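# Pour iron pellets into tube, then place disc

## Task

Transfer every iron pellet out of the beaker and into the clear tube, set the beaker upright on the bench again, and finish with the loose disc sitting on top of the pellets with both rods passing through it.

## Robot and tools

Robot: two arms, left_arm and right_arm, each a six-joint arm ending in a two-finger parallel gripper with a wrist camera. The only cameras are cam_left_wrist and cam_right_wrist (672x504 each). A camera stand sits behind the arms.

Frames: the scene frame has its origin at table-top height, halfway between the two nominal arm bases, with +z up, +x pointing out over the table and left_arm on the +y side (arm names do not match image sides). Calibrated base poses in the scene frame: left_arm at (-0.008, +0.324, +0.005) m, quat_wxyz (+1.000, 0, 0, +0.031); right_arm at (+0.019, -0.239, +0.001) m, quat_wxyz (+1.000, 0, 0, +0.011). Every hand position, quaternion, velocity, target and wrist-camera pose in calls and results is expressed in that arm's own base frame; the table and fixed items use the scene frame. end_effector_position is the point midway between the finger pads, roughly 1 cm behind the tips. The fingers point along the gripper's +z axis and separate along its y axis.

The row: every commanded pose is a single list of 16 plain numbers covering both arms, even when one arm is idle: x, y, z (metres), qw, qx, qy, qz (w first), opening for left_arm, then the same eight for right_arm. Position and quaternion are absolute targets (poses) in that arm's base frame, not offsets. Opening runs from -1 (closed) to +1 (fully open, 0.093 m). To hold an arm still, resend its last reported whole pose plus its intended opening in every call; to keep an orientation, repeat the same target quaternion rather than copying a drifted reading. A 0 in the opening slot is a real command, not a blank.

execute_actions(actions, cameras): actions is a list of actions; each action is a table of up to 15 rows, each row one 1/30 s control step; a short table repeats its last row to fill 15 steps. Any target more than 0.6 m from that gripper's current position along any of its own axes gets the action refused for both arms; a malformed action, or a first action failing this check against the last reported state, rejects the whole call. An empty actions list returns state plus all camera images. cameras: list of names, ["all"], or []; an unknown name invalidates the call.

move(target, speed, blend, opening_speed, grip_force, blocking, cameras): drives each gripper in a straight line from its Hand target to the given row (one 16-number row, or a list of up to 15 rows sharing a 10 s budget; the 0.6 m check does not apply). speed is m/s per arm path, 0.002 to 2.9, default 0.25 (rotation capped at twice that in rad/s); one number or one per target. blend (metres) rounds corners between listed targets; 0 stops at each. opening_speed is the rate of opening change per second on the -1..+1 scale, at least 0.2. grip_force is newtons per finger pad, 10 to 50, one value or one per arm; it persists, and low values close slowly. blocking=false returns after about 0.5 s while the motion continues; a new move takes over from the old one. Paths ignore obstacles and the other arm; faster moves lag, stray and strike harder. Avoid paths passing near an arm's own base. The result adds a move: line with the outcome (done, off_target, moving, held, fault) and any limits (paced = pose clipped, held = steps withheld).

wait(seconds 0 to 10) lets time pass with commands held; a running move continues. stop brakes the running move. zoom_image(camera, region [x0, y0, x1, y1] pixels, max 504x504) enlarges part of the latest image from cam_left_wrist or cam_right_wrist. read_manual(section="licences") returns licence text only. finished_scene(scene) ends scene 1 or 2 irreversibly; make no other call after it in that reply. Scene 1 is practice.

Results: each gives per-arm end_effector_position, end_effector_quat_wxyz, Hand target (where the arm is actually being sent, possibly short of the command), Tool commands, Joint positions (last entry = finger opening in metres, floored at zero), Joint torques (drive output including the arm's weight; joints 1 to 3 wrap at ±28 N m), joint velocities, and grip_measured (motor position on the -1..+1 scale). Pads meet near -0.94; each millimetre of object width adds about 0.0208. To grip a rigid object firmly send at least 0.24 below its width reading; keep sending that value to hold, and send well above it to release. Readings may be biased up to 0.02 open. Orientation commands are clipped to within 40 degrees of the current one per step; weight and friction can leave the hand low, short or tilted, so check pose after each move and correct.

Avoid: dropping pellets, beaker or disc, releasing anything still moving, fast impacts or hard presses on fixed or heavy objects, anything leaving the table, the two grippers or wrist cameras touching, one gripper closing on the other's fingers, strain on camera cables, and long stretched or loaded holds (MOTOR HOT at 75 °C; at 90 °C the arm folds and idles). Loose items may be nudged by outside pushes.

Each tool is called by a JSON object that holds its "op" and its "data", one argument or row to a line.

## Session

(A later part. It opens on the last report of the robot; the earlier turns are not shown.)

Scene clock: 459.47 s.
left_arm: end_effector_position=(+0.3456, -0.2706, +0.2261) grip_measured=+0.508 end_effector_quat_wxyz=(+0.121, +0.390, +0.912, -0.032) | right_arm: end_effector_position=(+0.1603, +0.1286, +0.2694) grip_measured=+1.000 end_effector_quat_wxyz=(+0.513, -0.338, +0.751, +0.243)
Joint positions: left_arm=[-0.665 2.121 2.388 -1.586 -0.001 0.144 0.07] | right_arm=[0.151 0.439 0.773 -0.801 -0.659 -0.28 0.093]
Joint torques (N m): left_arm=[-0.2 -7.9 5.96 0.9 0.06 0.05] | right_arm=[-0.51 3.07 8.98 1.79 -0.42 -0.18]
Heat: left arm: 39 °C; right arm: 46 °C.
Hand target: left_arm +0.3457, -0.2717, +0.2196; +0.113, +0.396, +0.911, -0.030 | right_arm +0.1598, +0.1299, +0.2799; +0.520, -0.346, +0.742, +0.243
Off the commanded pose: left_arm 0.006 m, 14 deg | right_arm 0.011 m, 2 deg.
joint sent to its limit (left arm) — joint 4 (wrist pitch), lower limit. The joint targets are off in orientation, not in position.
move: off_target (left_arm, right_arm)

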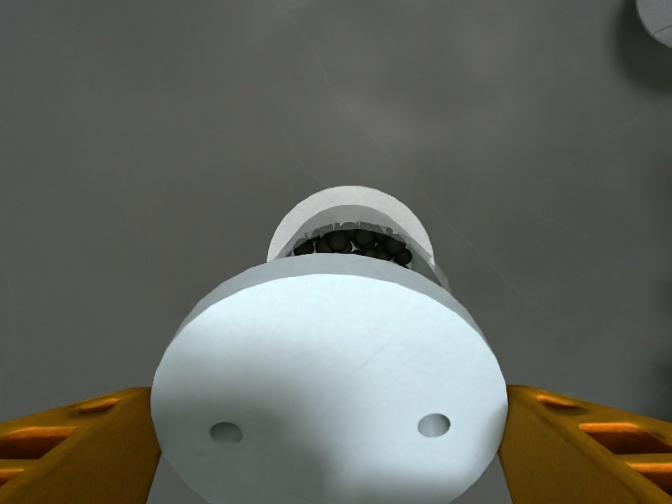

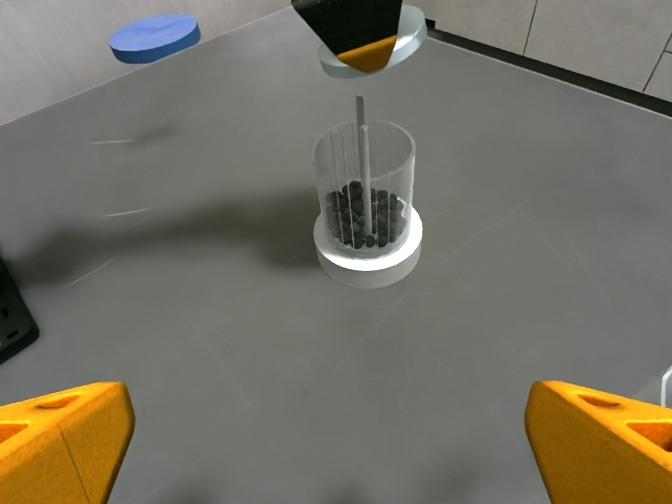

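{"op": "move", "data": {
  "target": [0.346,-0.272,0.19,0,0.399,0.917,0,0.4,0.16,0.13,0.28,0.52,-0.346,0.742,0.243,1],
  "speed": 0.1,
  "cameras": ["all"]
}}

{"op": "zoom_image", "data": {
  "camera": "cam_right_wrist",
  "region": [280, 0, 460, 150]
}}

Scene clock: 469.50 s.
left_arm: end_effector_position=(+0.3461, -0.2709, +0.1959) grip_measured=+0.508 end_effector_quat_wxyz=(+0.081, +0.392, +0.916, -0.021) | right_arm: end_effector_position=(+0.1603, +0.1287, +0.2693) grip_measured=+1.000 end_effector_quat_wxyz=(+0.513, -0.338, +0.751, +0.243)
Joint positions: left_arm=[-0.665 2.171 2.354 -1.586 -0.001 0.144 0.07] | right_arm=[0.151 0.439 0.773 -0.802 -0.659 -0.28 0.093]
Joint torques (N m): left_arm=[-0.2 -8.34 6 0.72 0.06 0.05] | right_arm=[-0.51 3.08 8.98 1.8 -0.38 -0.19]
Heat: left arm: 38 °C; right arm: 46 °C.
Hand target: left_arm +0.3457, -0.2717, +0.1896; +0.073, +0.398, +0.915, -0.019 | right_arm +0.1598, +0.1299, +0.2799; +0.520, -0.346, +0.742, +0.243
Off the commanded pose: left_arm 0.006 m, 10 deg | right_arm 0.011 m, 2 deg.
joint sent to its limit (left arm) — joint 4 (wrist pitch), lower limit. The joint targets are off in orientation, not in position.
move: off_target (left_arm, right_arm)

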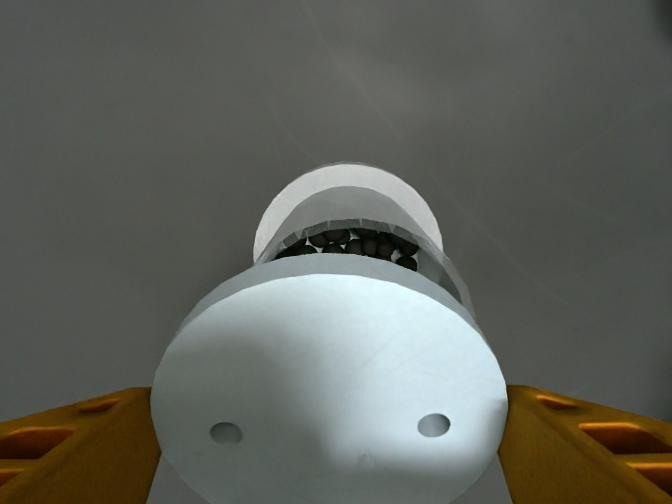

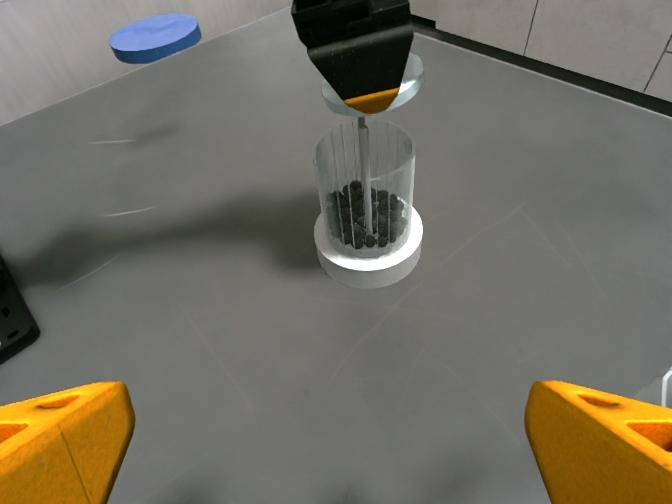

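Scaled by 2.800.

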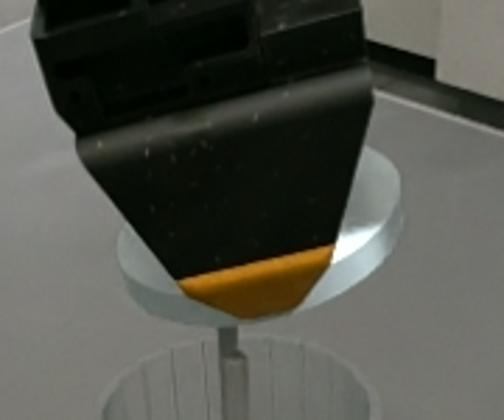

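{"op": "move", "data": {
  "target": [
    [0.303,-0.15,0.15,0,0,1,0,0.4,0.16,0.13,0.28,0.52,-0.346,0.742,0.243,1],
    [0.303,-0.15,0.03,0,0,1,0,0.4,0.16,0.13,0.28,0.52,-0.346,0.742,0.243,1],
    [0.303,-0.15,0.0085,0,0,1,0,0.4,0.16,0.13,0.28,0.52,-0.346,0.742,0.243,1],
    [0.303,-0.15,0.0085,0,0,1,0,1,0.16,0.13,0.28,0.52,-0.346,0.742,0.243,1]
  ],
  "speed": [0.25,0.2,0.04,0.04],
  "opening_speed": 1
}}

{"op": "move", "data": {
  "target": [
    [0.305,-0.15,0.011,0.096,0,0.9954,0,1,0.16,0.13,0.28,0.52,-0.346,0.742,0.243,1],
    [0.305,-0.15,0.011,0.096,0,0.9954,0,0.4,0.16,0.13,0.28,0.52,-0.346,0.742,0.243,1]
  ],
  "speed": 0.05,
  "opening_speed": 0.8,
  "cameras": ["cam_left_wrist"]
}}

Scene clock: 491.80 s.
left_arm: end_effector_position=(+0.3001, -0.1482, +0.0136) grip_measured=+0.999 end_effector_quat_wxyz=(-0.003, +0.007, +1.000, +0.004) | right_arm: end_effector_position=(+0.1603, +0.1287, +0.2693) grip_measured=+1.000 end_effector_quat_wxyz=(+0.513, -0.338, +0.751, +0.243)
Joint positions: left_arm=[-0.461 1.912 1.236 -0.905 -0.003 -0.447 0.093] | right_arm=[0.151 0.439 0.773 -0.802 -0.659 -0.28 0.093]
Joint torques (N m): left_arm=[0.03 -6.32 5.67 0.6 0.05 -0.22] | right_arm=[-0.51 3.08 8.98 1.8 -0.38 -0.2]
Heat: left arm: 42 °C; right arm: 47 °C.
Hand target: left_arm +0.3030, -0.1499, +0.0086; +0.000, +0.000, +1.000, +0.000 | right_arm +0.1598, +0.1299, +0.2799; +0.520, -0.346, +0.742, +0.243
Off the commanded pose: left_arm 0.006 m, 1 deg | right_arm 0.011 m, 2 deg.
move: off_target (right_arm)

Scene clock: 495.27 s.
left_arm: end_effector_position=(+0.3014, -0.1486, +0.0093) grip_measured=+0.528 end_effector_quat_wxyz=(+0.080, +0.005, +0.997, +0.000) | right_arm: end_effector_position=(+0.1603, +0.1287, +0.2693) grip_measured=+1.000 end_effector_quat_wxyz=(+0.513, -0.338, +0.751, +0.243)
Joint positions: left_arm=[-0.496 1.804 1.061 -0.687 -0.076 -0.481 0.071] | right_arm=[0.151 0.439 0.773 -0.802 -0.659 -0.28 0.093]
Joint torques (N m): left_arm=[-0.7 -7.34 5.23 0.95 -0.23 -0.24] | right_arm=[-0.51 3.08 8.98 1.8 -0.39 -0.2]
Heat: left arm: 42 °C; right arm: 47 °C.
Hand target: left_arm +0.3050, -0.1500, +0.0111; +0.096, +0.000, +0.995, +0.000 | right_arm +0.1598, +0.1299, +0.2799; +0.520, -0.346, +0.742, +0.243
Off the commanded pose: left_arm 0.004 m, 2 deg | right_arm 0.011 m, 2 deg.
move: off_target (right_arm); target 2's new opening was sent with left_arm's hand 0.008 m and 3 deg from that target
Images, in order (width x height): cam_left_wrist 672x504.

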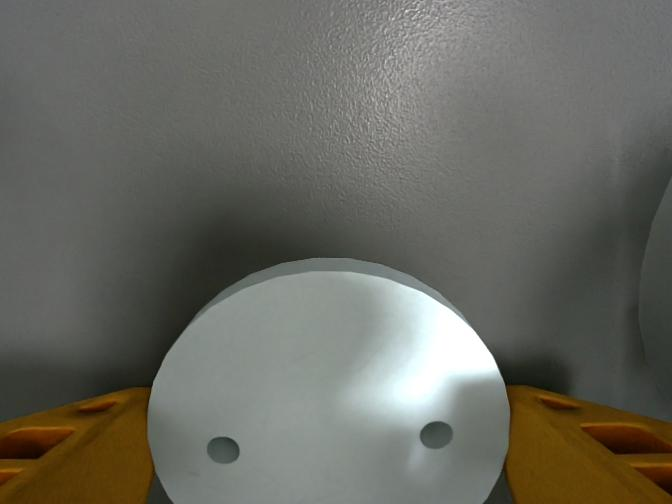

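{"op": "move", "data": {
  "target": [
    [0.305,-0.15,0.18,0.096,0,0.9954,0,0.4,0.16,0.13,0.28,0.52,-0.346,0.742,0.243,1],
    [0.345,-0.269,0.182,0.080,0.410,0.908,-0.036,0.4,0.16,0.13,0.28,0.52,-0.346,0.742,0.243,1]
  ],
  "speed": 0.2,
  "cameras": ["all"]
}}

{"op": "zoom_image", "data": {
  "camera": "cam_right_wrist",
  "region": [300, 60, 430, 160]
}}

Scene clock: 515.50 s.
left_arm: end_effector_position=(+0.3468, -0.2639, +0.1810) grip_measured=+0.513 end_effector_quat_wxyz=(+0.083, +0.400, +0.912, -0.030) | right_arm: end_effector_position=(+0.1603, +0.1287, +0.2693) grip_measured=+1.000 end_effector_quat_wxyz=(+0.513, -0.338, +0.751, +0.243)
Joint positions: left_arm=[-0.642 2.101 2.177 -1.471 0.021 0.183 0.07] | right_arm=[0.151 0.439 0.773 -0.802 -0.659 -0.28 0.093]
Joint torques (N m): left_arm=[-0.7 -7.99 8.94 0.6 0.22 0.09] | right_arm=[-0.51 3.08 8.98 1.8 -0.38 -0.2]
Heat: left arm: 41 °C; right arm: 47 °C.
Hand target: left_arm +0.3450, -0.2689, +0.1820; +0.081, +0.410, +0.908, -0.036 | right_arm +0.1598, +0.1299, +0.2799; +0.520, -0.346, +0.742, +0.243
Off the commanded pose: left_arm 0.006 m, 1 deg | right_arm 0.011 m, 2 deg.
move: off_target (right_arm)

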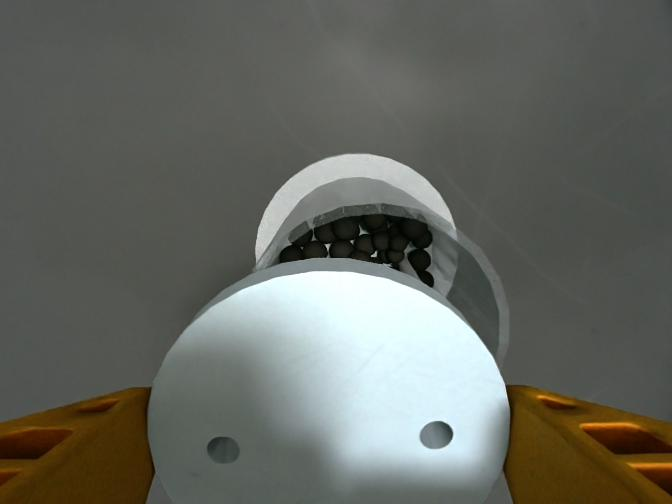

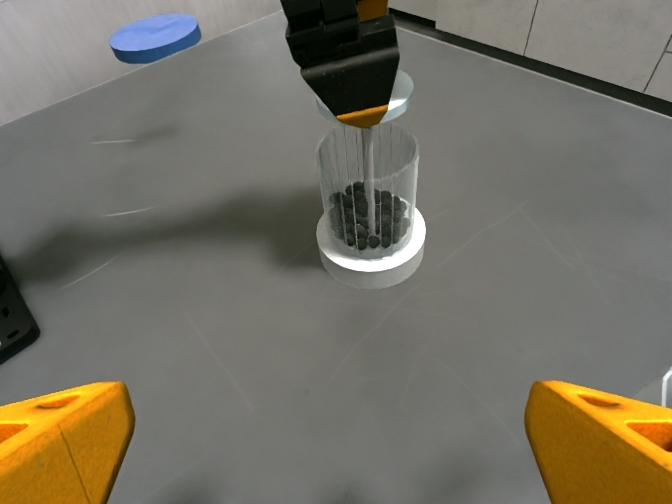

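Scaled by 3.877.

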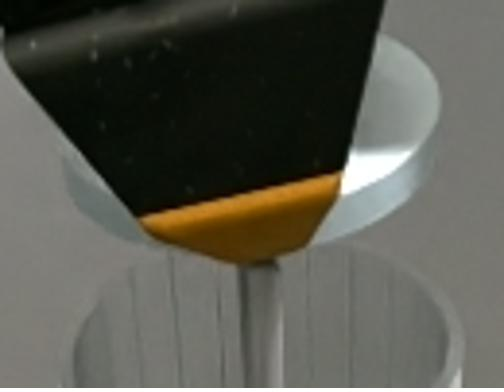

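{"op": "move", "data": {
  "target": [0.298,-0.221,0.187,0.080,0.410,0.908,-0.036,0.4,0.16,0.13,0.28,0.52,-0.346,0.742,0.243,1],
  "speed": 0.15,
  "cameras": ["all"]
}}

Scene clock: 530.70 s.
left_arm: end_effector_position=(+0.2961, -0.2200, +0.1778) grip_measured=+0.513 end_effector_quat_wxyz=(+0.059, +0.407, +0.911, -0.025) | right_arm: end_effector_position=(+0.1603, +0.1287, +0.2693) grip_measured=+1.000 end_effector_quat_wxyz=(+0.513, -0.338, +0.751, +0.243)
Joint positions: left_arm=[-0.627 1.845 1.807 -1.407 0.026 0.211 0.07] | right_arm=[0.151 0.439 0.773 -0.802 -0.659 -0.28 0.093]
Joint torques (N m): left_arm=[0.57 -9.51 6.11 0.88 0.21 0.08] | right_arm=[-0.51 3.08 8.98 1.81 -0.39 -0.2]
Heat: left arm: 43 °C; right arm: 47 °C.
Hand target: left_arm +0.2979, -0.2210, +0.1871; +0.080, +0.410, +0.908, -0.036 | right_arm +0.1598, +0.1299, +0.2799; +0.520, -0.346, +0.742, +0.243
Off the commanded pose: left_arm 0.009 m, 3 deg | right_arm 0.011 m, 2 deg.
move: off_target (left_arm, right_arm)

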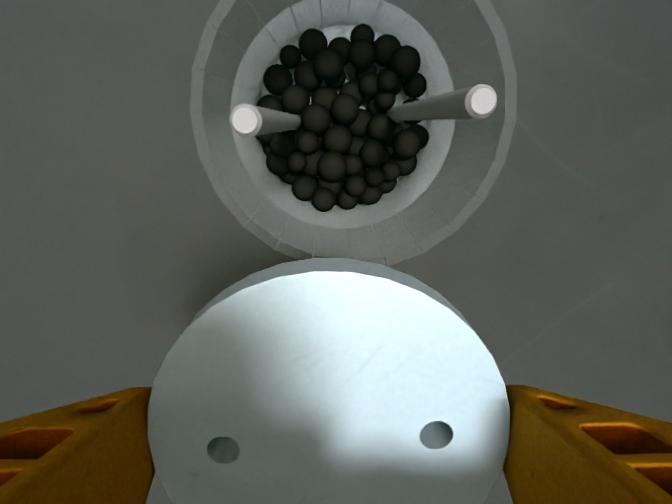

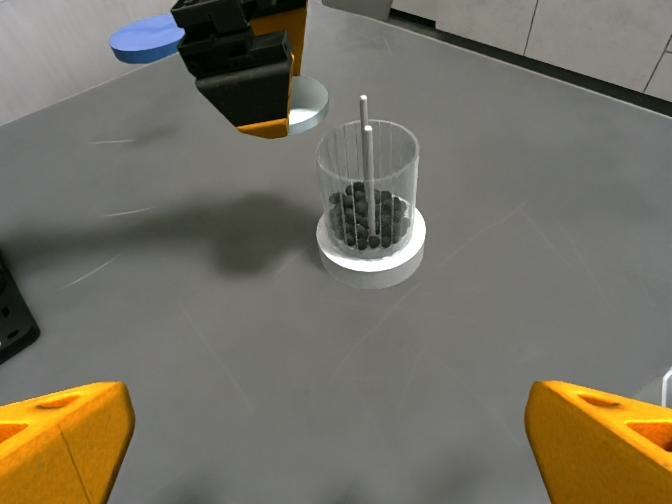

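{"op": "move", "data": {
  "target": [0.336,-0.281,0.181,0.080,0.410,0.908,-0.036,0.4,0.16,0.13,0.28,0.52,-0.346,0.742,0.243,1],
  "speed": 0.12,
  "cameras": ["all"]
}}

{"op": "zoom_image", "data": {
  "camera": "cam_left_wrist",
  "region": [180, 390, 480, 490]
}}

{"op": "zoom_image", "data": {
  "camera": "cam_right_wrist",
  "region": [300, 60, 430, 160]
}}

Scene clock: 560.00 s.
left_arm: end_effector_position=(+0.3365, -0.2778, +0.1798) grip_measured=+0.513 end_effector_quat_wxyz=(+0.082, +0.413, +0.906, -0.034) | right_arm: end_effector_position=(+0.1603, +0.1287, +0.2693) grip_measured=+1.000 end_effector_quat_wxyz=(+0.513, -0.338, +0.751, +0.243)
Joint positions: left_arm=[-0.68 2.102 2.173 -1.466 0.026 0.174 0.07] | right_arm=[0.151 0.439 0.773 -0.802 -0.659 -0.28 0.093]
Joint torques (N m): left_arm=[-0.61 -8.02 8.95 0.62 0.09 -0.23] | right_arm=[-0.51 3.08 8.98 1.8 -0.38 -0.2]
Heat: left arm: 49 °C; right arm: 47 °C.
Hand target: left_arm +0.3359, -0.2810, +0.1810; +0.080, +0.410, +0.908, -0.036 | right_arm +0.1598, +0.1299, +0.2799; +0.520, -0.346, +0.742, +0.243
Off the commanded pose: left_arm 0.003 m, 1 deg | right_arm 0.011 m, 2 deg.
move: off_target (right_arm)

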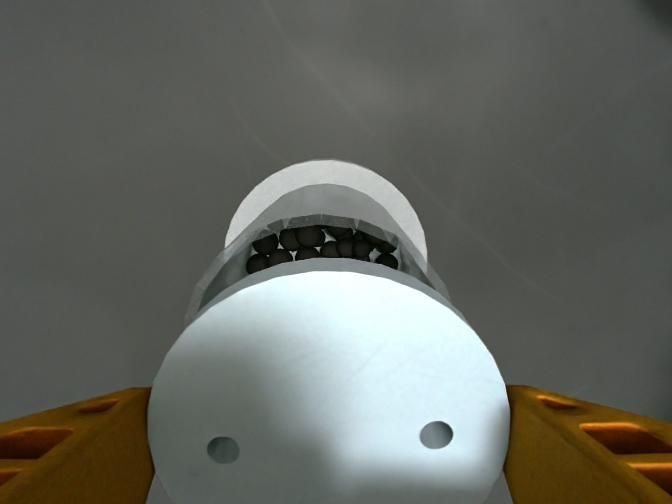

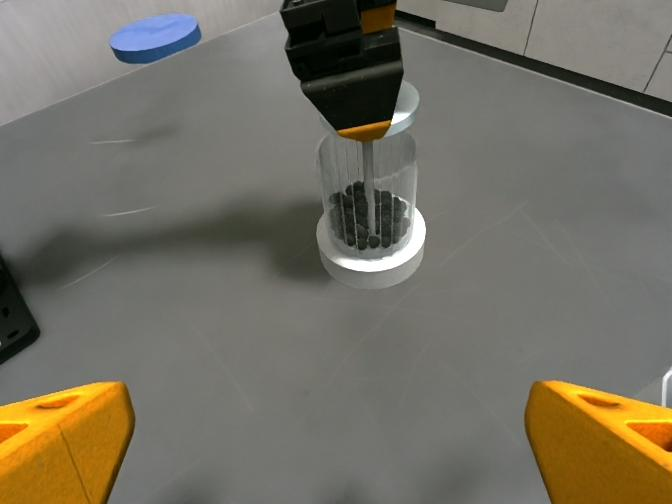

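Scaled by 1.680.

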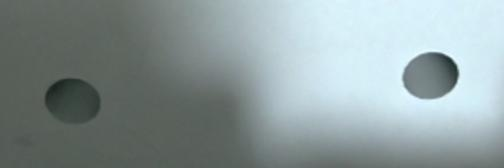

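Scaled by 3.877.

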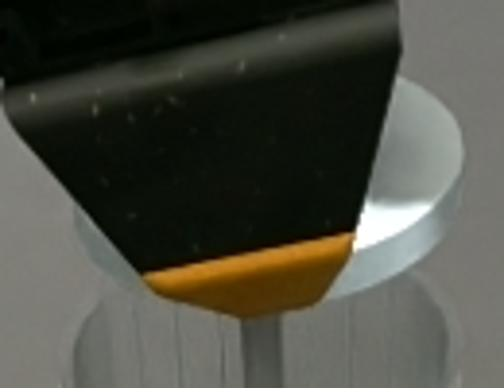

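{"op": "move", "data": {
  "target": [0.337,-0.280,0.173,0.080,0.410,0.908,-0.036,0.4,0.16,0.13,0.28,0.52,-0.346,0.742,0.243,1],
  "speed": 0.05,
  "cameras": ["cam_left_wrist"]
}}

{"op": "zoom_image", "data": {
  "camera": "cam_left_wrist",
  "region": [180, 390, 480, 490]
}}

Scene clock: 565.83 s.
left_arm: end_effector_position=(+0.3359, -0.2773, +0.1770) grip_measured=+0.513 end_effector_quat_wxyz=(+0.079, +0.413, +0.907, -0.034) | right_arm: end_effector_position=(+0.1603, +0.1287, +0.2693) grip_measured=+1.000 end_effector_quat_wxyz=(+0.513, -0.338, +0.751, +0.243)
Joint positions: left_arm=[-0.68 2.102 2.163 -1.462 0.026 0.173 0.07] | right_arm=[0.151 0.439 0.773 -0.802 -0.659 -0.28 0.093]
Joint torques (N m): left_arm=[-0.28 -8.83 5.55 0.92 0.1 -0.19] | right_arm=[-0.51 3.08 8.98 1.8 -0.39 -0.2]
Heat: left arm: 49 °C; right arm: 47 °C.
Hand target: left_arm +0.3369, -0.2800, +0.1730; +0.080, +0.410, +0.908, -0.036 | right_arm +0.1598, +0.1299, +0.2799; +0.520, -0.346, +0.742, +0.243
Off the commanded pose: left_arm 0.005 m, 1 deg | right_arm 0.011 m, 2 deg.
move: off_target (right_arm)
Images, in order (width x height): cam_left_wrist 672x504.

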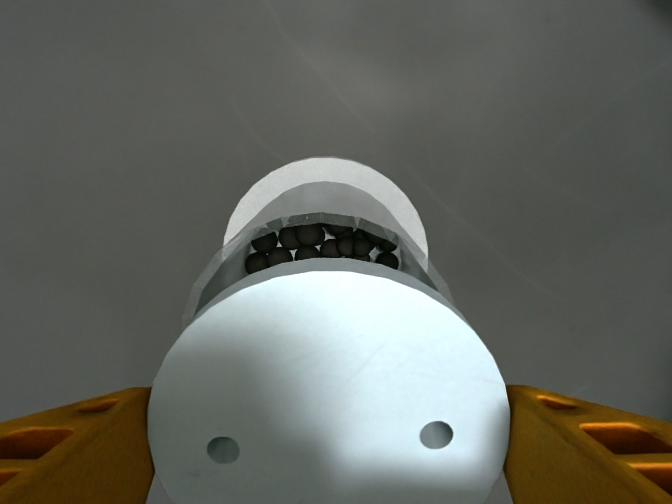

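Scaled by 1.680.

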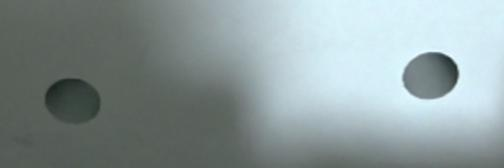

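{"op": "move", "data": {
  "target": [0.338,-0.280,0.166,0.080,0.410,0.908,-0.036,0.4,0.16,0.13,0.28,0.52,-0.346,0.742,0.243,1],
  "speed": 0.03,
  "cameras": ["cam_left_wrist"]
}}

{"op": "zoom_image", "data": {
  "camera": "cam_left_wrist",
  "region": [180, 390, 480, 490]
}}

Scene clock: 573.73 s.
left_arm: end_effector_position=(+0.3361, -0.2774, +0.1757) grip_measured=+0.513 end_effector_quat_wxyz=(+0.082, +0.413, +0.906, -0.034) | right_arm: end_effector_position=(+0.1603, +0.1287, +0.2693) grip_measured=+1.000 end_effector_quat_wxyz=(+0.513, -0.338, +0.751, +0.243)
Joint positions: left_arm=[-0.68 2.091 2.139 -1.442 0.026 0.173 0.07] | right_arm=[0.151 0.439 0.773 -0.802 -0.659 -0.28 0.093]
Joint torques (N m): left_arm=[-0.12 -8.43 4.29 1.06 0.1 -0.17] | right_arm=[-0.51 3.08 8.98 1.8 -0.38 -0.2]
Heat: left arm: 49 °C; right arm: 47 °C.
Hand target: left_arm +0.3378, -0.2799, +0.1661; +0.080, +0.410, +0.908, -0.036 | right_arm +0.1598, +0.1299, +0.2799; +0.520, -0.346, +0.742, +0.243
Off the commanded pose: left_arm 0.010 m, 1 deg | right_arm 0.011 m, 2 deg.
move: off_target (right_arm)
Images, in order (width x height): cam_left_wrist 672x504.

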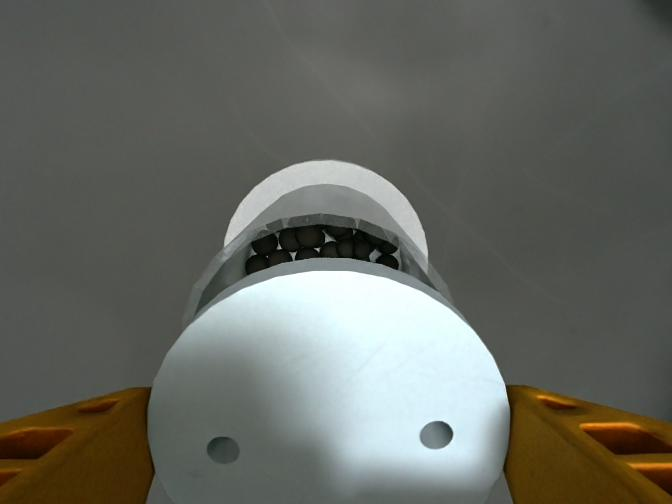

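Scaled by 1.680.

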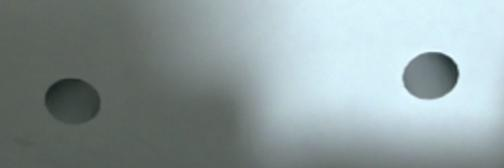

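{"op": "move", "data": {
  "target": [0.338,-0.280,0.162,0.080,0.410,0.908,-0.036,0.4,0.16,0.13,0.28,0.52,-0.346,0.742,0.243,1],
  "speed": 0.03,
  "cameras": ["all"]
}}

{"op": "zoom_image", "data": {
  "camera": "cam_right_wrist",
  "region": [300, 60, 430, 160]
}}

Scene clock: 584.27 s.
left_arm: end_effector_position=(+0.3360, -0.2774, +0.1754) grip_measured=+0.512 end_effector_quat_wxyz=(+0.087, +0.413, +0.906, -0.036) | right_arm: end_effector_position=(+0.1603, +0.1287, +0.2693) grip_measured=+1.000 end_effector_quat_wxyz=(+0.513, -0.338, +0.751, +0.243)
Joint positions: left_arm=[-0.68 2.079 2.117 -1.423 0.026 0.173 0.07] | right_arm=[0.151 0.439 0.773 -0.802 -0.659 -0.28 0.093]
Joint torques (N m): left_arm=[-0.13 -7.87 4.08 1.09 0.1 -0.17] | right_arm=[-0.51 3.08 8.98 1.8 -0.38 -0.2]
Heat: left arm: 49 °C; right arm: 47 °C.
Hand target: left_arm +0.3377, -0.2798, +0.1622; +0.080, +0.410, +0.908, -0.036 | right_arm +0.1598, +0.1299, +0.2799; +0.520, -0.346, +0.742, +0.243
Off the commanded pose: left_arm 0.014 m, 1 deg | right_arm 0.011 m, 2 deg.
move: off_target (left_arm, right_arm)

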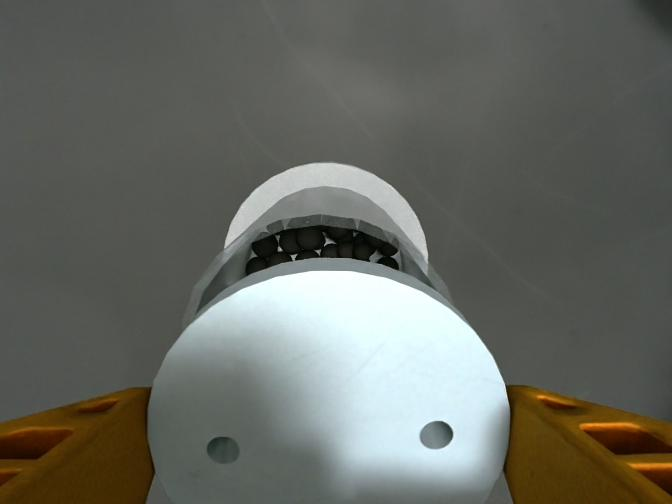

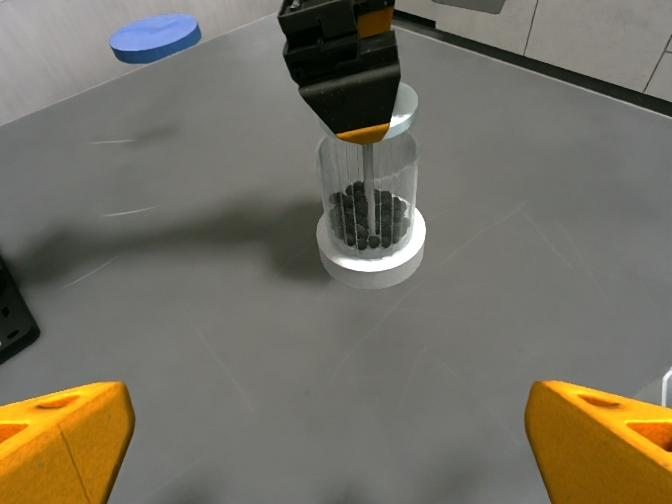

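Scaled by 3.877.

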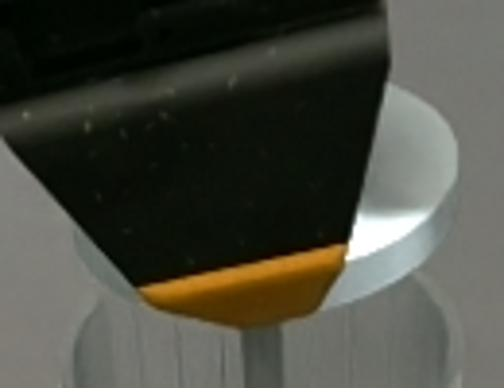

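{"op": "move", "data": {
  "target": [
    [0.336,-0.277,0.187,0.080,0.410,0.908,-0.036,0.4,0.16,0.13,0.28,0.52,-0.346,0.742,0.243,1],
    [0.3355,-0.2755,0.183,0.080,0.410,0.908,-0.036,0.4,0.16,0.13,0.28,0.52,-0.346,0.742,0.243,1]
  ],
  "speed": 0.05
}}

{"op": "move", "data": {
  "target": [0.3355,-0.2755,0.167,0.080,0.410,0.908,-0.036,0.4,0.16,0.13,0.28,0.52,-0.346,0.742,0.243,1],
  "speed": 0.03,
  "cameras": ["cam_left_wrist"]
}}

{"op": "zoom_image", "data": {
  "camera": "cam_left_wrist",
  "region": [180, 390, 480, 490]
}}

Scene clock: 601.37 s.
left_arm: end_effector_position=(+0.3338, -0.2756, +0.1848) grip_measured=+0.512 end_effector_quat_wxyz=(+0.080, +0.413, +0.906, -0.034) | right_arm: end_effector_position=(+0.1603, +0.1287, +0.2693) grip_measured=+1.000 end_effector_quat_wxyz=(+0.513, -0.338, +0.751, +0.243)
Joint positions: left_arm=[-0.68 2.098 2.189 -1.489 0.026 0.173 0.07] | right_arm=[0.151 0.439 0.773 -0.802 -0.659 -0.28 0.093]
Joint torques (N m): left_arm=[0.34 -8.81 6.23 0.81 0.11 -0.11] | right_arm=[-0.51 3.08 8.98 1.8 -0.38 -0.2]
Heat: left arm: 47 °C; right arm: 47 °C.
Hand target: left_arm +0.3355, -0.2756, +0.1831; +0.080, +0.410, +0.908, -0.036 | right_arm +0.1598, +0.1299, +0.2799; +0.520, -0.346, +0.742, +0.243
Off the commanded pose: left_arm 0.002 m, 0 deg | right_arm 0.011 m, 2 deg.
move: off_target (right_arm)

Scene clock: 602.27 s.
left_arm: end_effector_position=(+0.3323, -0.2744, +0.1756) grip_measured=+0.512 end_effector_quat_wxyz=(+0.081, +0.413, +0.906, -0.034) | right_arm: end_effector_position=(+0.1603, +0.1287, +0.2693) grip_measured=+1.000 end_effector_quat_wxyz=(+0.513, -0.338, +0.751, +0.243)
Joint positions: left_arm=[-0.68 2.07 2.107 -1.434 0.026 0.173 0.07] | right_arm=[0.151 0.439 0.773 -0.802 -0.659 -0.28 0.093]
Joint torques (N m): left_arm=[0.34 -8.44 4.4 1.06 0.11 -0.11] | right_arm=[-0.51 3.08 8.96 1.8 -0.39 -0.2]
Heat: left arm: 47 °C; right arm: 47 °C.
Hand target: left_arm +0.3353, -0.2754, +0.1671; +0.080, +0.410, +0.908, -0.036 | right_arm +0.1598, +0.1299, +0.2799; +0.520, -0.346, +0.742, +0.243
Off the commanded pose: left_arm 0.009 m, 0 deg | right_arm 0.011 m, 2 deg.
move: off_target (right_arm)
Images, in order (width x height): cam_left_wrist 672x504.

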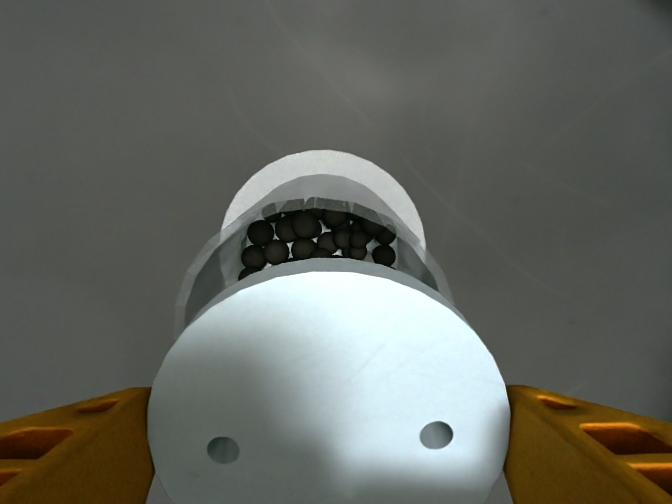

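Scaled by 1.680.

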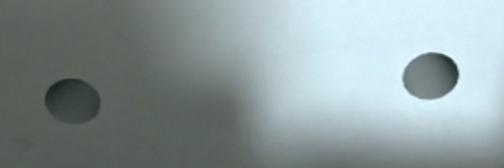

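{"op": "move", "data": {
  "target": [
    [0.339,-0.2745,0.182,0.080,0.410,0.908,-0.036,0.4,0.16,0.13,0.28,0.52,-0.346,0.742,0.243,1],
    [0.339,-0.2745,0.168,0.080,0.410,0.908,-0.036,0.4,0.16,0.13,0.28,0.52,-0.346,0.742,0.243,1]
  ],
  "speed": 0.03,
  "cameras": ["cam_left_wrist"]
}}

{"op": "zoom_image", "data": {
  "camera": "cam_left_wrist",
  "region": [180, 390, 480, 490]
}}

Scene clock: 611.07 s.
left_arm: end_effector_position=(+0.3356, -0.2749, +0.1757) grip_measured=+0.512 end_effector_quat_wxyz=(+0.081, +0.412, +0.907, -0.034) | right_arm: end_effector_position=(+0.1603, +0.1287, +0.2693) grip_measured=+1.000 end_effector_quat_wxyz=(+0.513, -0.338, +0.751, +0.243)
Joint positions: left_arm=[-0.676 2.084 2.129 -1.442 0.026 0.173 0.07] | right_arm=[0.151 0.439 0.773 -0.802 -0.659 -0.28 0.093]
Joint torques (N m): left_arm=[0.68 -8.69 4.42 1.02 0.12 -0.03] | right_arm=[-0.51 3.08 8.98 1.8 -0.38 -0.19]
Heat: left arm: 47 °C; right arm: 47 °C.
Hand target: left_arm +0.3389, -0.2744, +0.1681; +0.080, +0.410, +0.908, -0.036 | right_arm +0.1598, +0.1299, +0.2799; +0.520, -0.346, +0.742, +0.243
Off the commanded pose: left_arm 0.008 m, 0 deg | right_arm 0.011 m, 2 deg.
move: off_target (right_arm)
Images, in order (width x height): cam_left_wrist 672x504.

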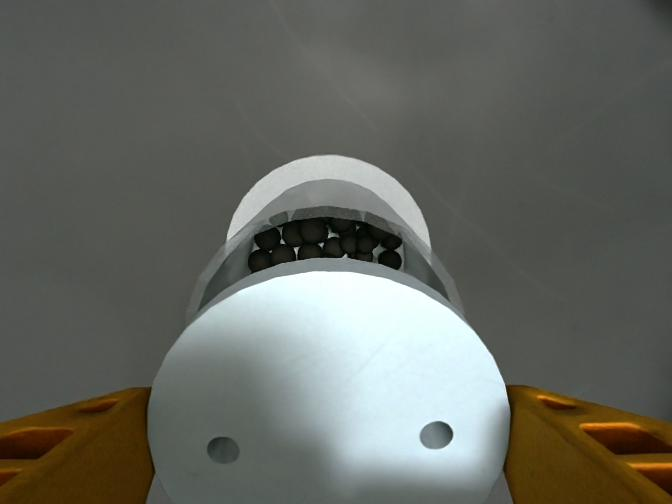

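Scaled by 1.680.

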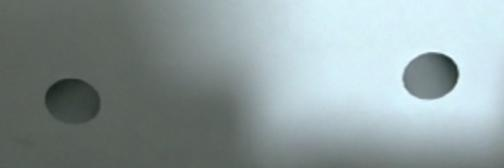

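{"op": "move", "data": {
  "target": [0.3357,-0.2708,0.167,0.080,0.410,0.908,-0.036,0.4,0.16,0.13,0.28,0.52,-0.346,0.742,0.243,1],
  "speed": 0.008
}}

{"op": "move", "data": {
  "target": [
    [0.3365,-0.2701,0.167,0.080,0.410,0.908,-0.036,0.4,0.16,0.13,0.28,0.52,-0.346,0.742,0.243,1],
    [0.341,-0.2752,0.167,0.080,0.410,0.908,-0.036,0.4,0.16,0.13,0.28,0.52,-0.346,0.742,0.243,1]
  ],
  "speed": 0.008
}}

Scene clock: 625.23 s.
left_arm: end_effector_position=(+0.3352, -0.2746, +0.1757) grip_measured=+0.512 end_effector_quat_wxyz=(+0.090, +0.411, +0.906, -0.036) | right_arm: end_effector_position=(+0.1603, +0.1287, +0.2693) grip_measured=+1.000 end_effector_quat_wxyz=(+0.513, -0.338, +0.751, +0.243)
Joint positions: left_arm=[-0.676 2.059 2.087 -1.407 0.026 0.173 0.07] | right_arm=[0.151 0.439 0.773 -0.802 -0.659 -0.28 0.093]
Joint torques (N m): left_arm=[0.85 -8.59 4.4 0.89 0.13 -0.01] | right_arm=[-0.51 3.08 8.98 1.8 -0.38 -0.19]
Heat: left arm: 47 °C; right arm: 48 °C.
Hand target: left_arm +0.3356, -0.2708, +0.1672; +0.080, +0.410, +0.908, -0.036 | right_arm +0.1598, +0.1299, +0.2799; +0.520, -0.346, +0.742, +0.243
Off the commanded pose: left_arm 0.009 m, 1 deg | right_arm 0.011 m, 2 deg.
move: off_target (right_arm)

Scene clock: 627.07 s.
left_arm: end_effector_position=(+0.3367, -0.2739, +0.1765) grip_measured=+0.512 end_effector_quat_wxyz=(+0.090, +0.410, +0.907, -0.036) | right_arm: end_effector_position=(+0.1603, +0.1287, +0.2693) grip_measured=+1.000 end_effector_quat_wxyz=(+0.513, -0.338, +0.751, +0.243)
Joint positions: left_arm=[-0.673 2.063 2.097 -1.411 0.026 0.173 0.07] | right_arm=[0.151 0.439 0.773 -0.802 -0.659 -0.28 0.093]
Joint torques (N m): left_arm=[0.51 -6.46 7.82 0.78 0.12 -0.01] | right_arm=[-0.51 3.08 8.98 1.8 -0.38 -0.2]
Heat: left arm: 47 °C; right arm: 48 °C.
Hand target: left_arm +0.3408, -0.2750, +0.1670; +0.080, +0.410, +0.908, -0.036 | right_arm +0.1598, +0.1299, +0.2799; +0.520, -0.346, +0.742, +0.243
Off the commanded pose: left_arm 0.010 m, 1 deg | right_arm 0.011 m, 2 deg.
move: off_target (right_arm)

{"op": "move", "data": {
  "target": [
    [0.337,-0.274,0.19,0.080,0.410,0.908,-0.036,0.4,0.16,0.13,0.28,0.52,-0.346,0.742,0.243,1],
    [0.300,-0.229,0.19,0.080,0.410,0.908,-0.036,0.4,0.16,0.13,0.28,0.52,-0.346,0.742,0.243,1]
  ],
  "speed": 0.08,
  "cameras": ["cam_left_wrist"]
}}

{"op": "zoom_image", "data": {
  "camera": "cam_left_wrist",
  "region": [150, 20, 520, 300]
}}

Scene clock: 636.87 s.
left_arm: end_effector_position=(+0.2977, -0.2286, +0.1801) grip_measured=+0.512 end_effector_quat_wxyz=(+0.058, +0.407, +0.911, -0.026) | right_arm: end_effector_position=(+0.1603, +0.1287, +0.2693) grip_measured=+1.000 end_effector_quat_wxyz=(+0.513, -0.338, +0.751, +0.243)
Joint positions: left_arm=[-0.643 1.875 1.856 -1.427 0.026 0.196 0.07] | right_arm=[0.151 0.439 0.773 -0.802 -0.659 -0.28 0.093]
Joint torques (N m): left_arm=[0.62 -9.85 6.09 0.85 0.18 0.1] | right_arm=[-0.51 3.07 8.96 1.8 -0.38 -0.2]
Heat: left arm: 47 °C; right arm: 48 °C.
Hand target: left_arm +0.2998, -0.2290, +0.1901; +0.080, +0.410, +0.908, -0.036 | right_arm +0.1598, +0.1299, +0.2799; +0.520, -0.346, +0.742, +0.243
Off the commanded pose: left_arm 0.010 m, 3 deg | right_arm 0.011 m, 2 deg.
move: off_target (left_arm, right_arm)
Images, in order (width x height): cam_left_wrist 672x504.

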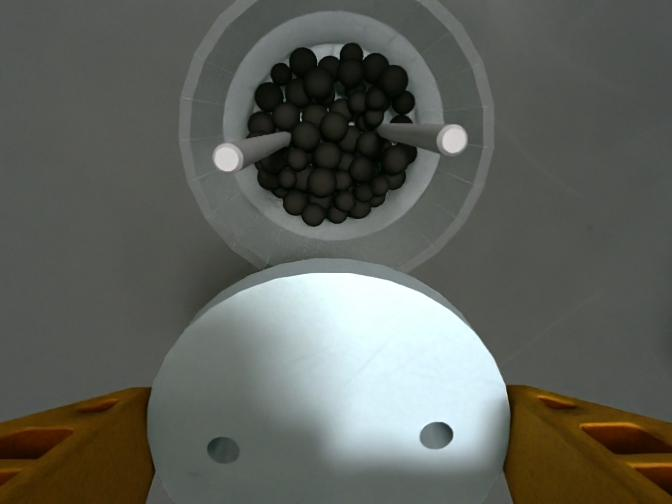

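Scaled by 1.362.

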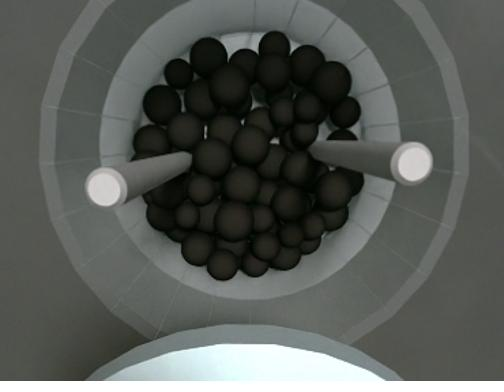

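{"op": "move", "data": {
  "target": [
    [0.335,-0.277,0.182,0.080,0.410,0.908,-0.036,0.4,0.16,0.13,0.28,0.52,-0.346,0.742,0.243,1],
    [0.335,-0.277,0.172,0.080,0.410,0.908,-0.036,0.4,0.16,0.13,0.28,0.52,-0.346,0.742,0.243,1]
  ],
  "speed": [0.12,0.03]
}}

Scene clock: 659.60 s.
left_arm: end_effector_position=(+0.3354, -0.2733, +0.1760) grip_measured=+0.512 end_effector_quat_wxyz=(+0.078, +0.413, +0.907, -0.033) | right_arm: end_effector_position=(+0.1603, +0.1287, +0.2693) grip_measured=+1.000 end_effector_quat_wxyz=(+0.513, -0.338, +0.751, +0.243)
Joint positions: left_arm=[-0.674 2.087 2.136 -1.452 0.026 0.179 0.07] | right_arm=[0.151 0.439 0.773 -0.802 -0.659 -0.28 0.093]
Joint torques (N m): left_arm=[-0.61 -9.07 4.92 0.96 0.11 -0.22] | right_arm=[-0.51 3.08 8.98 1.8 -0.38 -0.2]
Heat: left arm: 47 °C; right arm: 48 °C.
Hand target: left_arm +0.3350, -0.2769, +0.1720; +0.080, +0.410, +0.908, -0.036 | right_arm +0.1598, +0.1299, +0.2799; +0.520, -0.346, +0.742, +0.243
Off the commanded pose: left_arm 0.005 m, 1 deg | right_arm 0.011 m, 2 deg.
move: off_target (right_arm)

{"op": "move", "data": {
  "target": [0.335,-0.277,0.163,0.080,0.410,0.908,-0.036,0.4,0.16,0.13,0.28,0.52,-0.346,0.742,0.243,1],
  "speed": 0.03,
  "cameras": ["cam_left_wrist"]
}}

{"op": "zoom_image", "data": {
  "camera": "cam_left_wrist",
  "region": [180, 390, 480, 490]
}}

Scene clock: 666.47 s.
left_arm: end_effector_position=(+0.3354, -0.2733, +0.1753) grip_measured=+0.512 end_effector_quat_wxyz=(+0.087, +0.413, +0.906, -0.035) | right_arm: end_effector_position=(+0.1603, +0.1287, +0.2693) grip_measured=+1.000 end_effector_quat_wxyz=(+0.513, -0.338, +0.751, +0.243)
Joint positions: left_arm=[-0.674 2.061 2.09 -1.413 0.026 0.179 0.07] | right_arm=[0.151 0.439 0.773 -0.802 -0.659 -0.28 0.093]
Joint torques (N m): left_arm=[-0.62 -7.97 4.16 1.05 0.11 -0.22] | right_arm=[-0.53 3.07 8.98 1.8 -0.39 -0.19]
Heat: left arm: 48 °C; right arm: 48 °C.
Hand target: left_arm +0.3348, -0.2768, +0.1632; +0.080, +0.410, +0.908, -0.036 | right_arm +0.1598, +0.1299, +0.2799; +0.520, -0.346, +0.742, +0.243
Off the commanded pose: left_arm 0.013 m, 1 deg | right_arm 0.011 m, 2 deg.
move: off_target (left_arm, right_arm)
Images, in order (width x height): cam_left_wrist 672x504.

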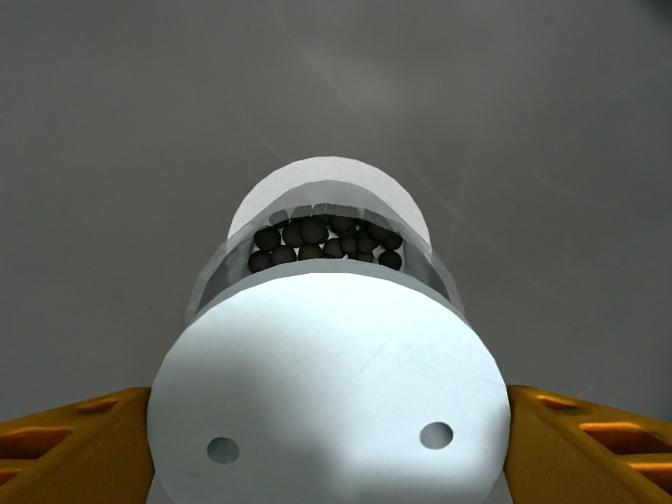

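Scaled by 1.680.

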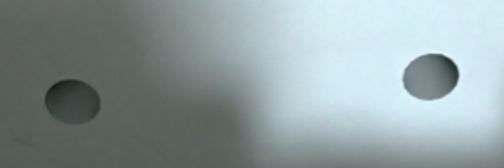

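{"op": "move", "data": {
  "target": [
    [0.336,-0.260,0.184,0.080,0.410,0.908,-0.036,0.4,0.16,0.13,0.28,0.52,-0.346,0.742,0.243,1],
    [0.3361,-0.276,0.182,0.080,0.410,0.908,-0.036,0.4,0.16,0.13,0.28,0.52,-0.346,0.742,0.243,1],
    [0.3361,-0.276,0.167,0.080,0.410,0.908,-0.036,0.4,0.16,0.13,0.28,0.52,-0.346,0.742,0.243,1]
  ],
  "speed": [0.1,0.1,0.03]
}}

{"op": "move", "data": {
  "target": [
    [0.336,-0.260,0.184,0.080,0.410,0.908,-0.036,0.4,0.16,0.13,0.28,0.52,-0.346,0.742,0.243,1],
    [0.3373,-0.275,0.182,0.080,0.410,0.908,-0.036,0.4,0.16,0.13,0.28,0.52,-0.346,0.742,0.243,1],
    [0.3373,-0.275,0.167,0.080,0.410,0.908,-0.036,0.4,0.16,0.13,0.28,0.52,-0.346,0.742,0.243,1]
  ],
  "speed": [0.1,0.1,0.03]
}}

{"op": "move", "data": {
  "target": [
    [0.336,-0.260,0.184,0.080,0.410,0.908,-0.036,0.4,0.16,0.13,0.28,0.52,-0.346,0.742,0.243,1],
    [0.3351,-0.2749,0.182,0.080,0.410,0.908,-0.036,0.4,0.16,0.13,0.28,0.52,-0.346,0.742,0.243,1],
    [0.3351,-0.2749,0.167,0.080,0.410,0.908,-0.036,0.4,0.16,0.13,0.28,0.52,-0.346,0.742,0.243,1]
  ],
  "speed": [0.1,0.1,0.03]
}}

{"op": "move", "data": {
  "target": [
    [0.336,-0.260,0.184,0.080,0.410,0.908,-0.036,0.4,0.16,0.13,0.28,0.52,-0.346,0.742,0.243,1],
    [0.3371,-0.2771,0.182,0.080,0.410,0.908,-0.036,0.4,0.16,0.13,0.28,0.52,-0.346,0.742,0.243,1],
    [0.3371,-0.2771,0.167,0.080,0.410,0.908,-0.036,0.4,0.16,0.13,0.28,0.52,-0.346,0.742,0.243,1]
  ],
  "speed": [0.1,0.1,0.03],
  "cameras": ["all"]
}}

Scene clock: 690.10 s.
left_arm: end_effector_position=(+0.3358, -0.2729, +0.1754) grip_measured=+0.512 end_effector_quat_wxyz=(+0.082, +0.413, +0.906, -0.035) | right_arm: end_effector_position=(+0.1603, +0.1287, +0.2693) grip_measured=+1.000 end_effector_quat_wxyz=(+0.513, -0.338, +0.751, +0.243)
Joint positions: left_arm=[-0.671 2.075 2.113 -1.432 0.029 0.182 0.07] | right_arm=[0.151 0.439 0.773 -0.802 -0.659 -0.28 0.093]
Joint torques (N m): left_arm=[-0.54 -8.54 4.41 1.02 0.07 -0.22] | right_arm=[-0.51 3.08 8.98 1.8 -0.38 -0.2]
Heat: left arm: 47 °C; right arm: 49 °C.
Hand target: left_arm +0.3360, -0.2759, +0.1670; +0.080, +0.410, +0.908, -0.036 | right_arm +0.1598, +0.1299, +0.2799; +0.520, -0.346, +0.742, +0.243
Off the commanded pose: left_arm 0.009 m, 1 deg | right_arm 0.011 m, 2 deg.
move: off_target (right_arm)

Scene clock: 692.27 s.
left_arm: end_effector_position=(+0.3376, -0.2711, +0.1755) grip_measured=+0.512 end_effector_quat_wxyz=(+0.082, +0.412, +0.907, -0.038) | right_arm: end_effector_position=(+0.1603, +0.1287, +0.2693) grip_measured=+1.000 end_effector_quat_wxyz=(+0.513, -0.338, +0.751, +0.243)
Joint positions: left_arm=[-0.663 2.076 2.116 -1.433 0.035 0.186 0.07] | right_arm=[0.151 0.439 0.773 -0.802 -0.659 -0.28 0.093]
Joint torques (N m): left_arm=[-0.95 -8.51 4.42 1.04 0.01 -0.22] | right_arm=[-0.51 3.08 8.98 1.8 -0.39 -0.2]
Heat: left arm: 48 °C; right arm: 49 °C.
Hand target: left_arm +0.3372, -0.2748, +0.1670; +0.079, +0.410, +0.908, -0.036 | right_arm +0.1598, +0.1299, +0.2799; +0.520, -0.346, +0.742, +0.243
Off the commanded pose: left_arm 0.009 m, 0 deg | right_arm 0.011 m, 2 deg.
move: off_target (right_arm)

Scene clock: 694.37 s.
left_arm: end_effector_position=(+0.3348, -0.2713, +0.1755) grip_measured=+0.512 end_effector_quat_wxyz=(+0.081, +0.413, +0.907, -0.037) | right_arm: end_effector_position=(+0.1603, +0.1287, +0.2693) grip_measured=+1.000 end_effector_quat_wxyz=(+0.513, -0.338, +0.751, +0.243)
Joint positions: left_arm=[-0.668 2.067 2.102 -1.43 0.032 0.183 0.07] | right_arm=[0.151 0.439 0.773 -0.802 -0.659 -0.28 0.093]
Joint torques (N m): left_arm=[-0.73 -8.46 4.42 1.04 0.04 -0.22] | right_arm=[-0.51 3.08 8.98 1.8 -0.38 -0.2]
Heat: left arm: 48 °C; right arm: 49 °C.
Hand target: left_arm +0.3350, -0.2747, +0.1671; +0.080, +0.410, +0.908, -0.036 | right_arm +0.1598, +0.1299, +0.2799; +0.520, -0.346, +0.742, +0.243
Off the commanded pose: left_arm 0.009 m, 0 deg | right_arm 0.011 m, 2 deg.
move: off_target (right_arm)

Scene clock: 696.67 s.
left_arm: end_effector_position=(+0.3370, -0.2745, +0.1650) grip_measured=+0.512 end_effector_quat_wxyz=(+0.072, +0.412, +0.908, -0.035) | right_arm: end_effector_position=(+0.1603, +0.1287, +0.2693) grip_measured=+1.000 end_effector_quat_wxyz=(+0.513, -0.338, +0.751, +0.243)
Joint positions: left_arm=[-0.671 2.095 2.104 -1.422 0.033 0.179 0.07] | right_arm=[0.151 0.439 0.773 -0.802 -0.659 -0.28 0.093]
Joint torques (N m): left_arm=[-0.62 -9.65 6.2 0.85 0.03 -0.19] | right_arm=[-0.51 3.08 8.98 1.8 -0.39 -0.2]
Heat: left arm: 48 °C; right arm: 49 °C.
Hand target: left_arm +0.3371, -0.2771, +0.1671; +0.080, +0.410, +0.908, -0.036 | right_arm +0.1598, +0.1299, +0.2799; +0.520, -0.346, +0.742, +0.243
Off the commanded pose: left_arm 0.003 m, 1 deg | right_arm 0.011 m, 2 deg.
move: off_target (right_arm)

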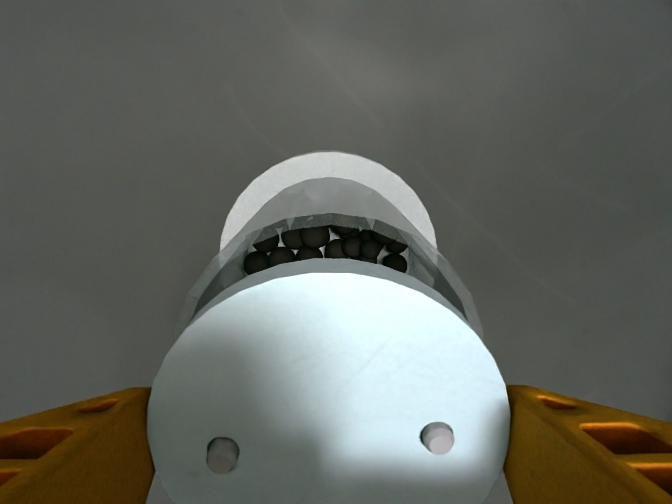

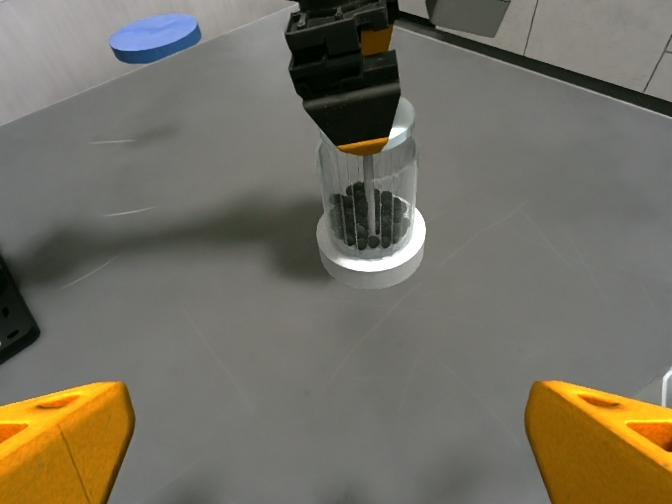

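{"op": "move", "data": {
  "target": [0.3371,-0.2771,0.137,0.080,0.410,0.908,-0.036,0.4,0.16,0.13,0.28,0.52,-0.346,0.742,0.243,1],
  "speed": 0.05,
  "cameras": ["all"]
}}

{"op": "zoom_image", "data": {
  "camera": "cam_right_wrist",
  "region": [290, 90, 450, 290]
}}

Scene clock: 710.00 s.
left_arm: end_effector_position=(+0.3377, -0.2744, +0.1407) grip_measured=+0.512 end_effector_quat_wxyz=(+0.076, +0.411, +0.908, -0.035) | right_arm: end_effector_position=(+0.1603, +0.1287, +0.2693) grip_measured=+1.000 end_effector_quat_wxyz=(+0.513, -0.338, +0.751, +0.243)
Joint positions: left_arm=[-0.671 2.065 1.96 -1.3 0.03 0.178 0.07] | right_arm=[0.151 0.439 0.773 -0.802 -0.659 -0.28 0.093]
Joint torques (N m): left_arm=[-0.62 -9.29 4.89 0.99 0.06 -0.17] | right_arm=[-0.51 3.08 8.98 1.8 -0.38 -0.19]
Heat: left arm: 49 °C; right arm: 49 °C.
Hand target: left_arm +0.3370, -0.2771, +0.1370; +0.080, +0.410, +0.908, -0.036 | right_arm +0.1598, +0.1299, +0.2799; +0.520, -0.346, +0.742, +0.243
Off the commanded pose: left_arm 0.005 m, 0 deg | right_arm 0.011 m, 2 deg.
move: off_target (right_arm)

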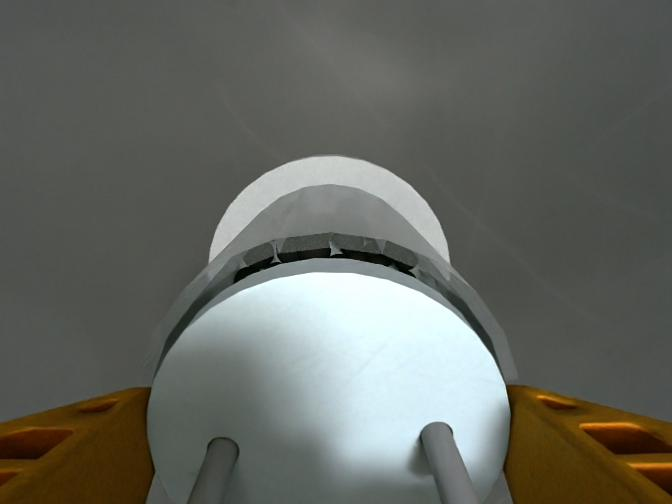

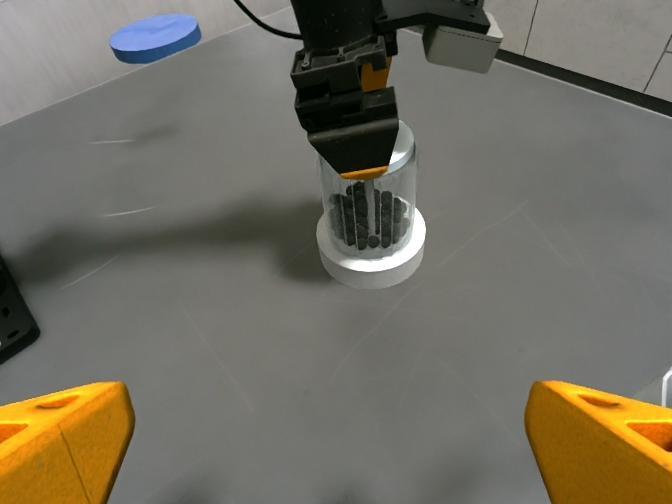

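Scaled by 2.520.

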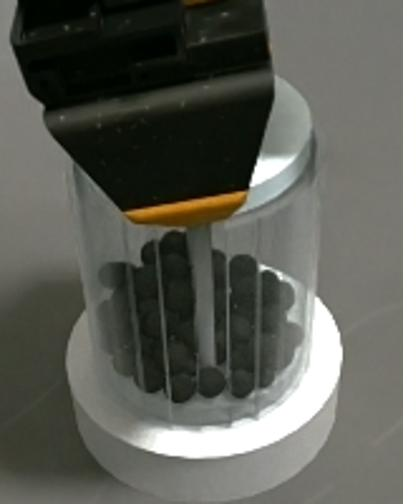

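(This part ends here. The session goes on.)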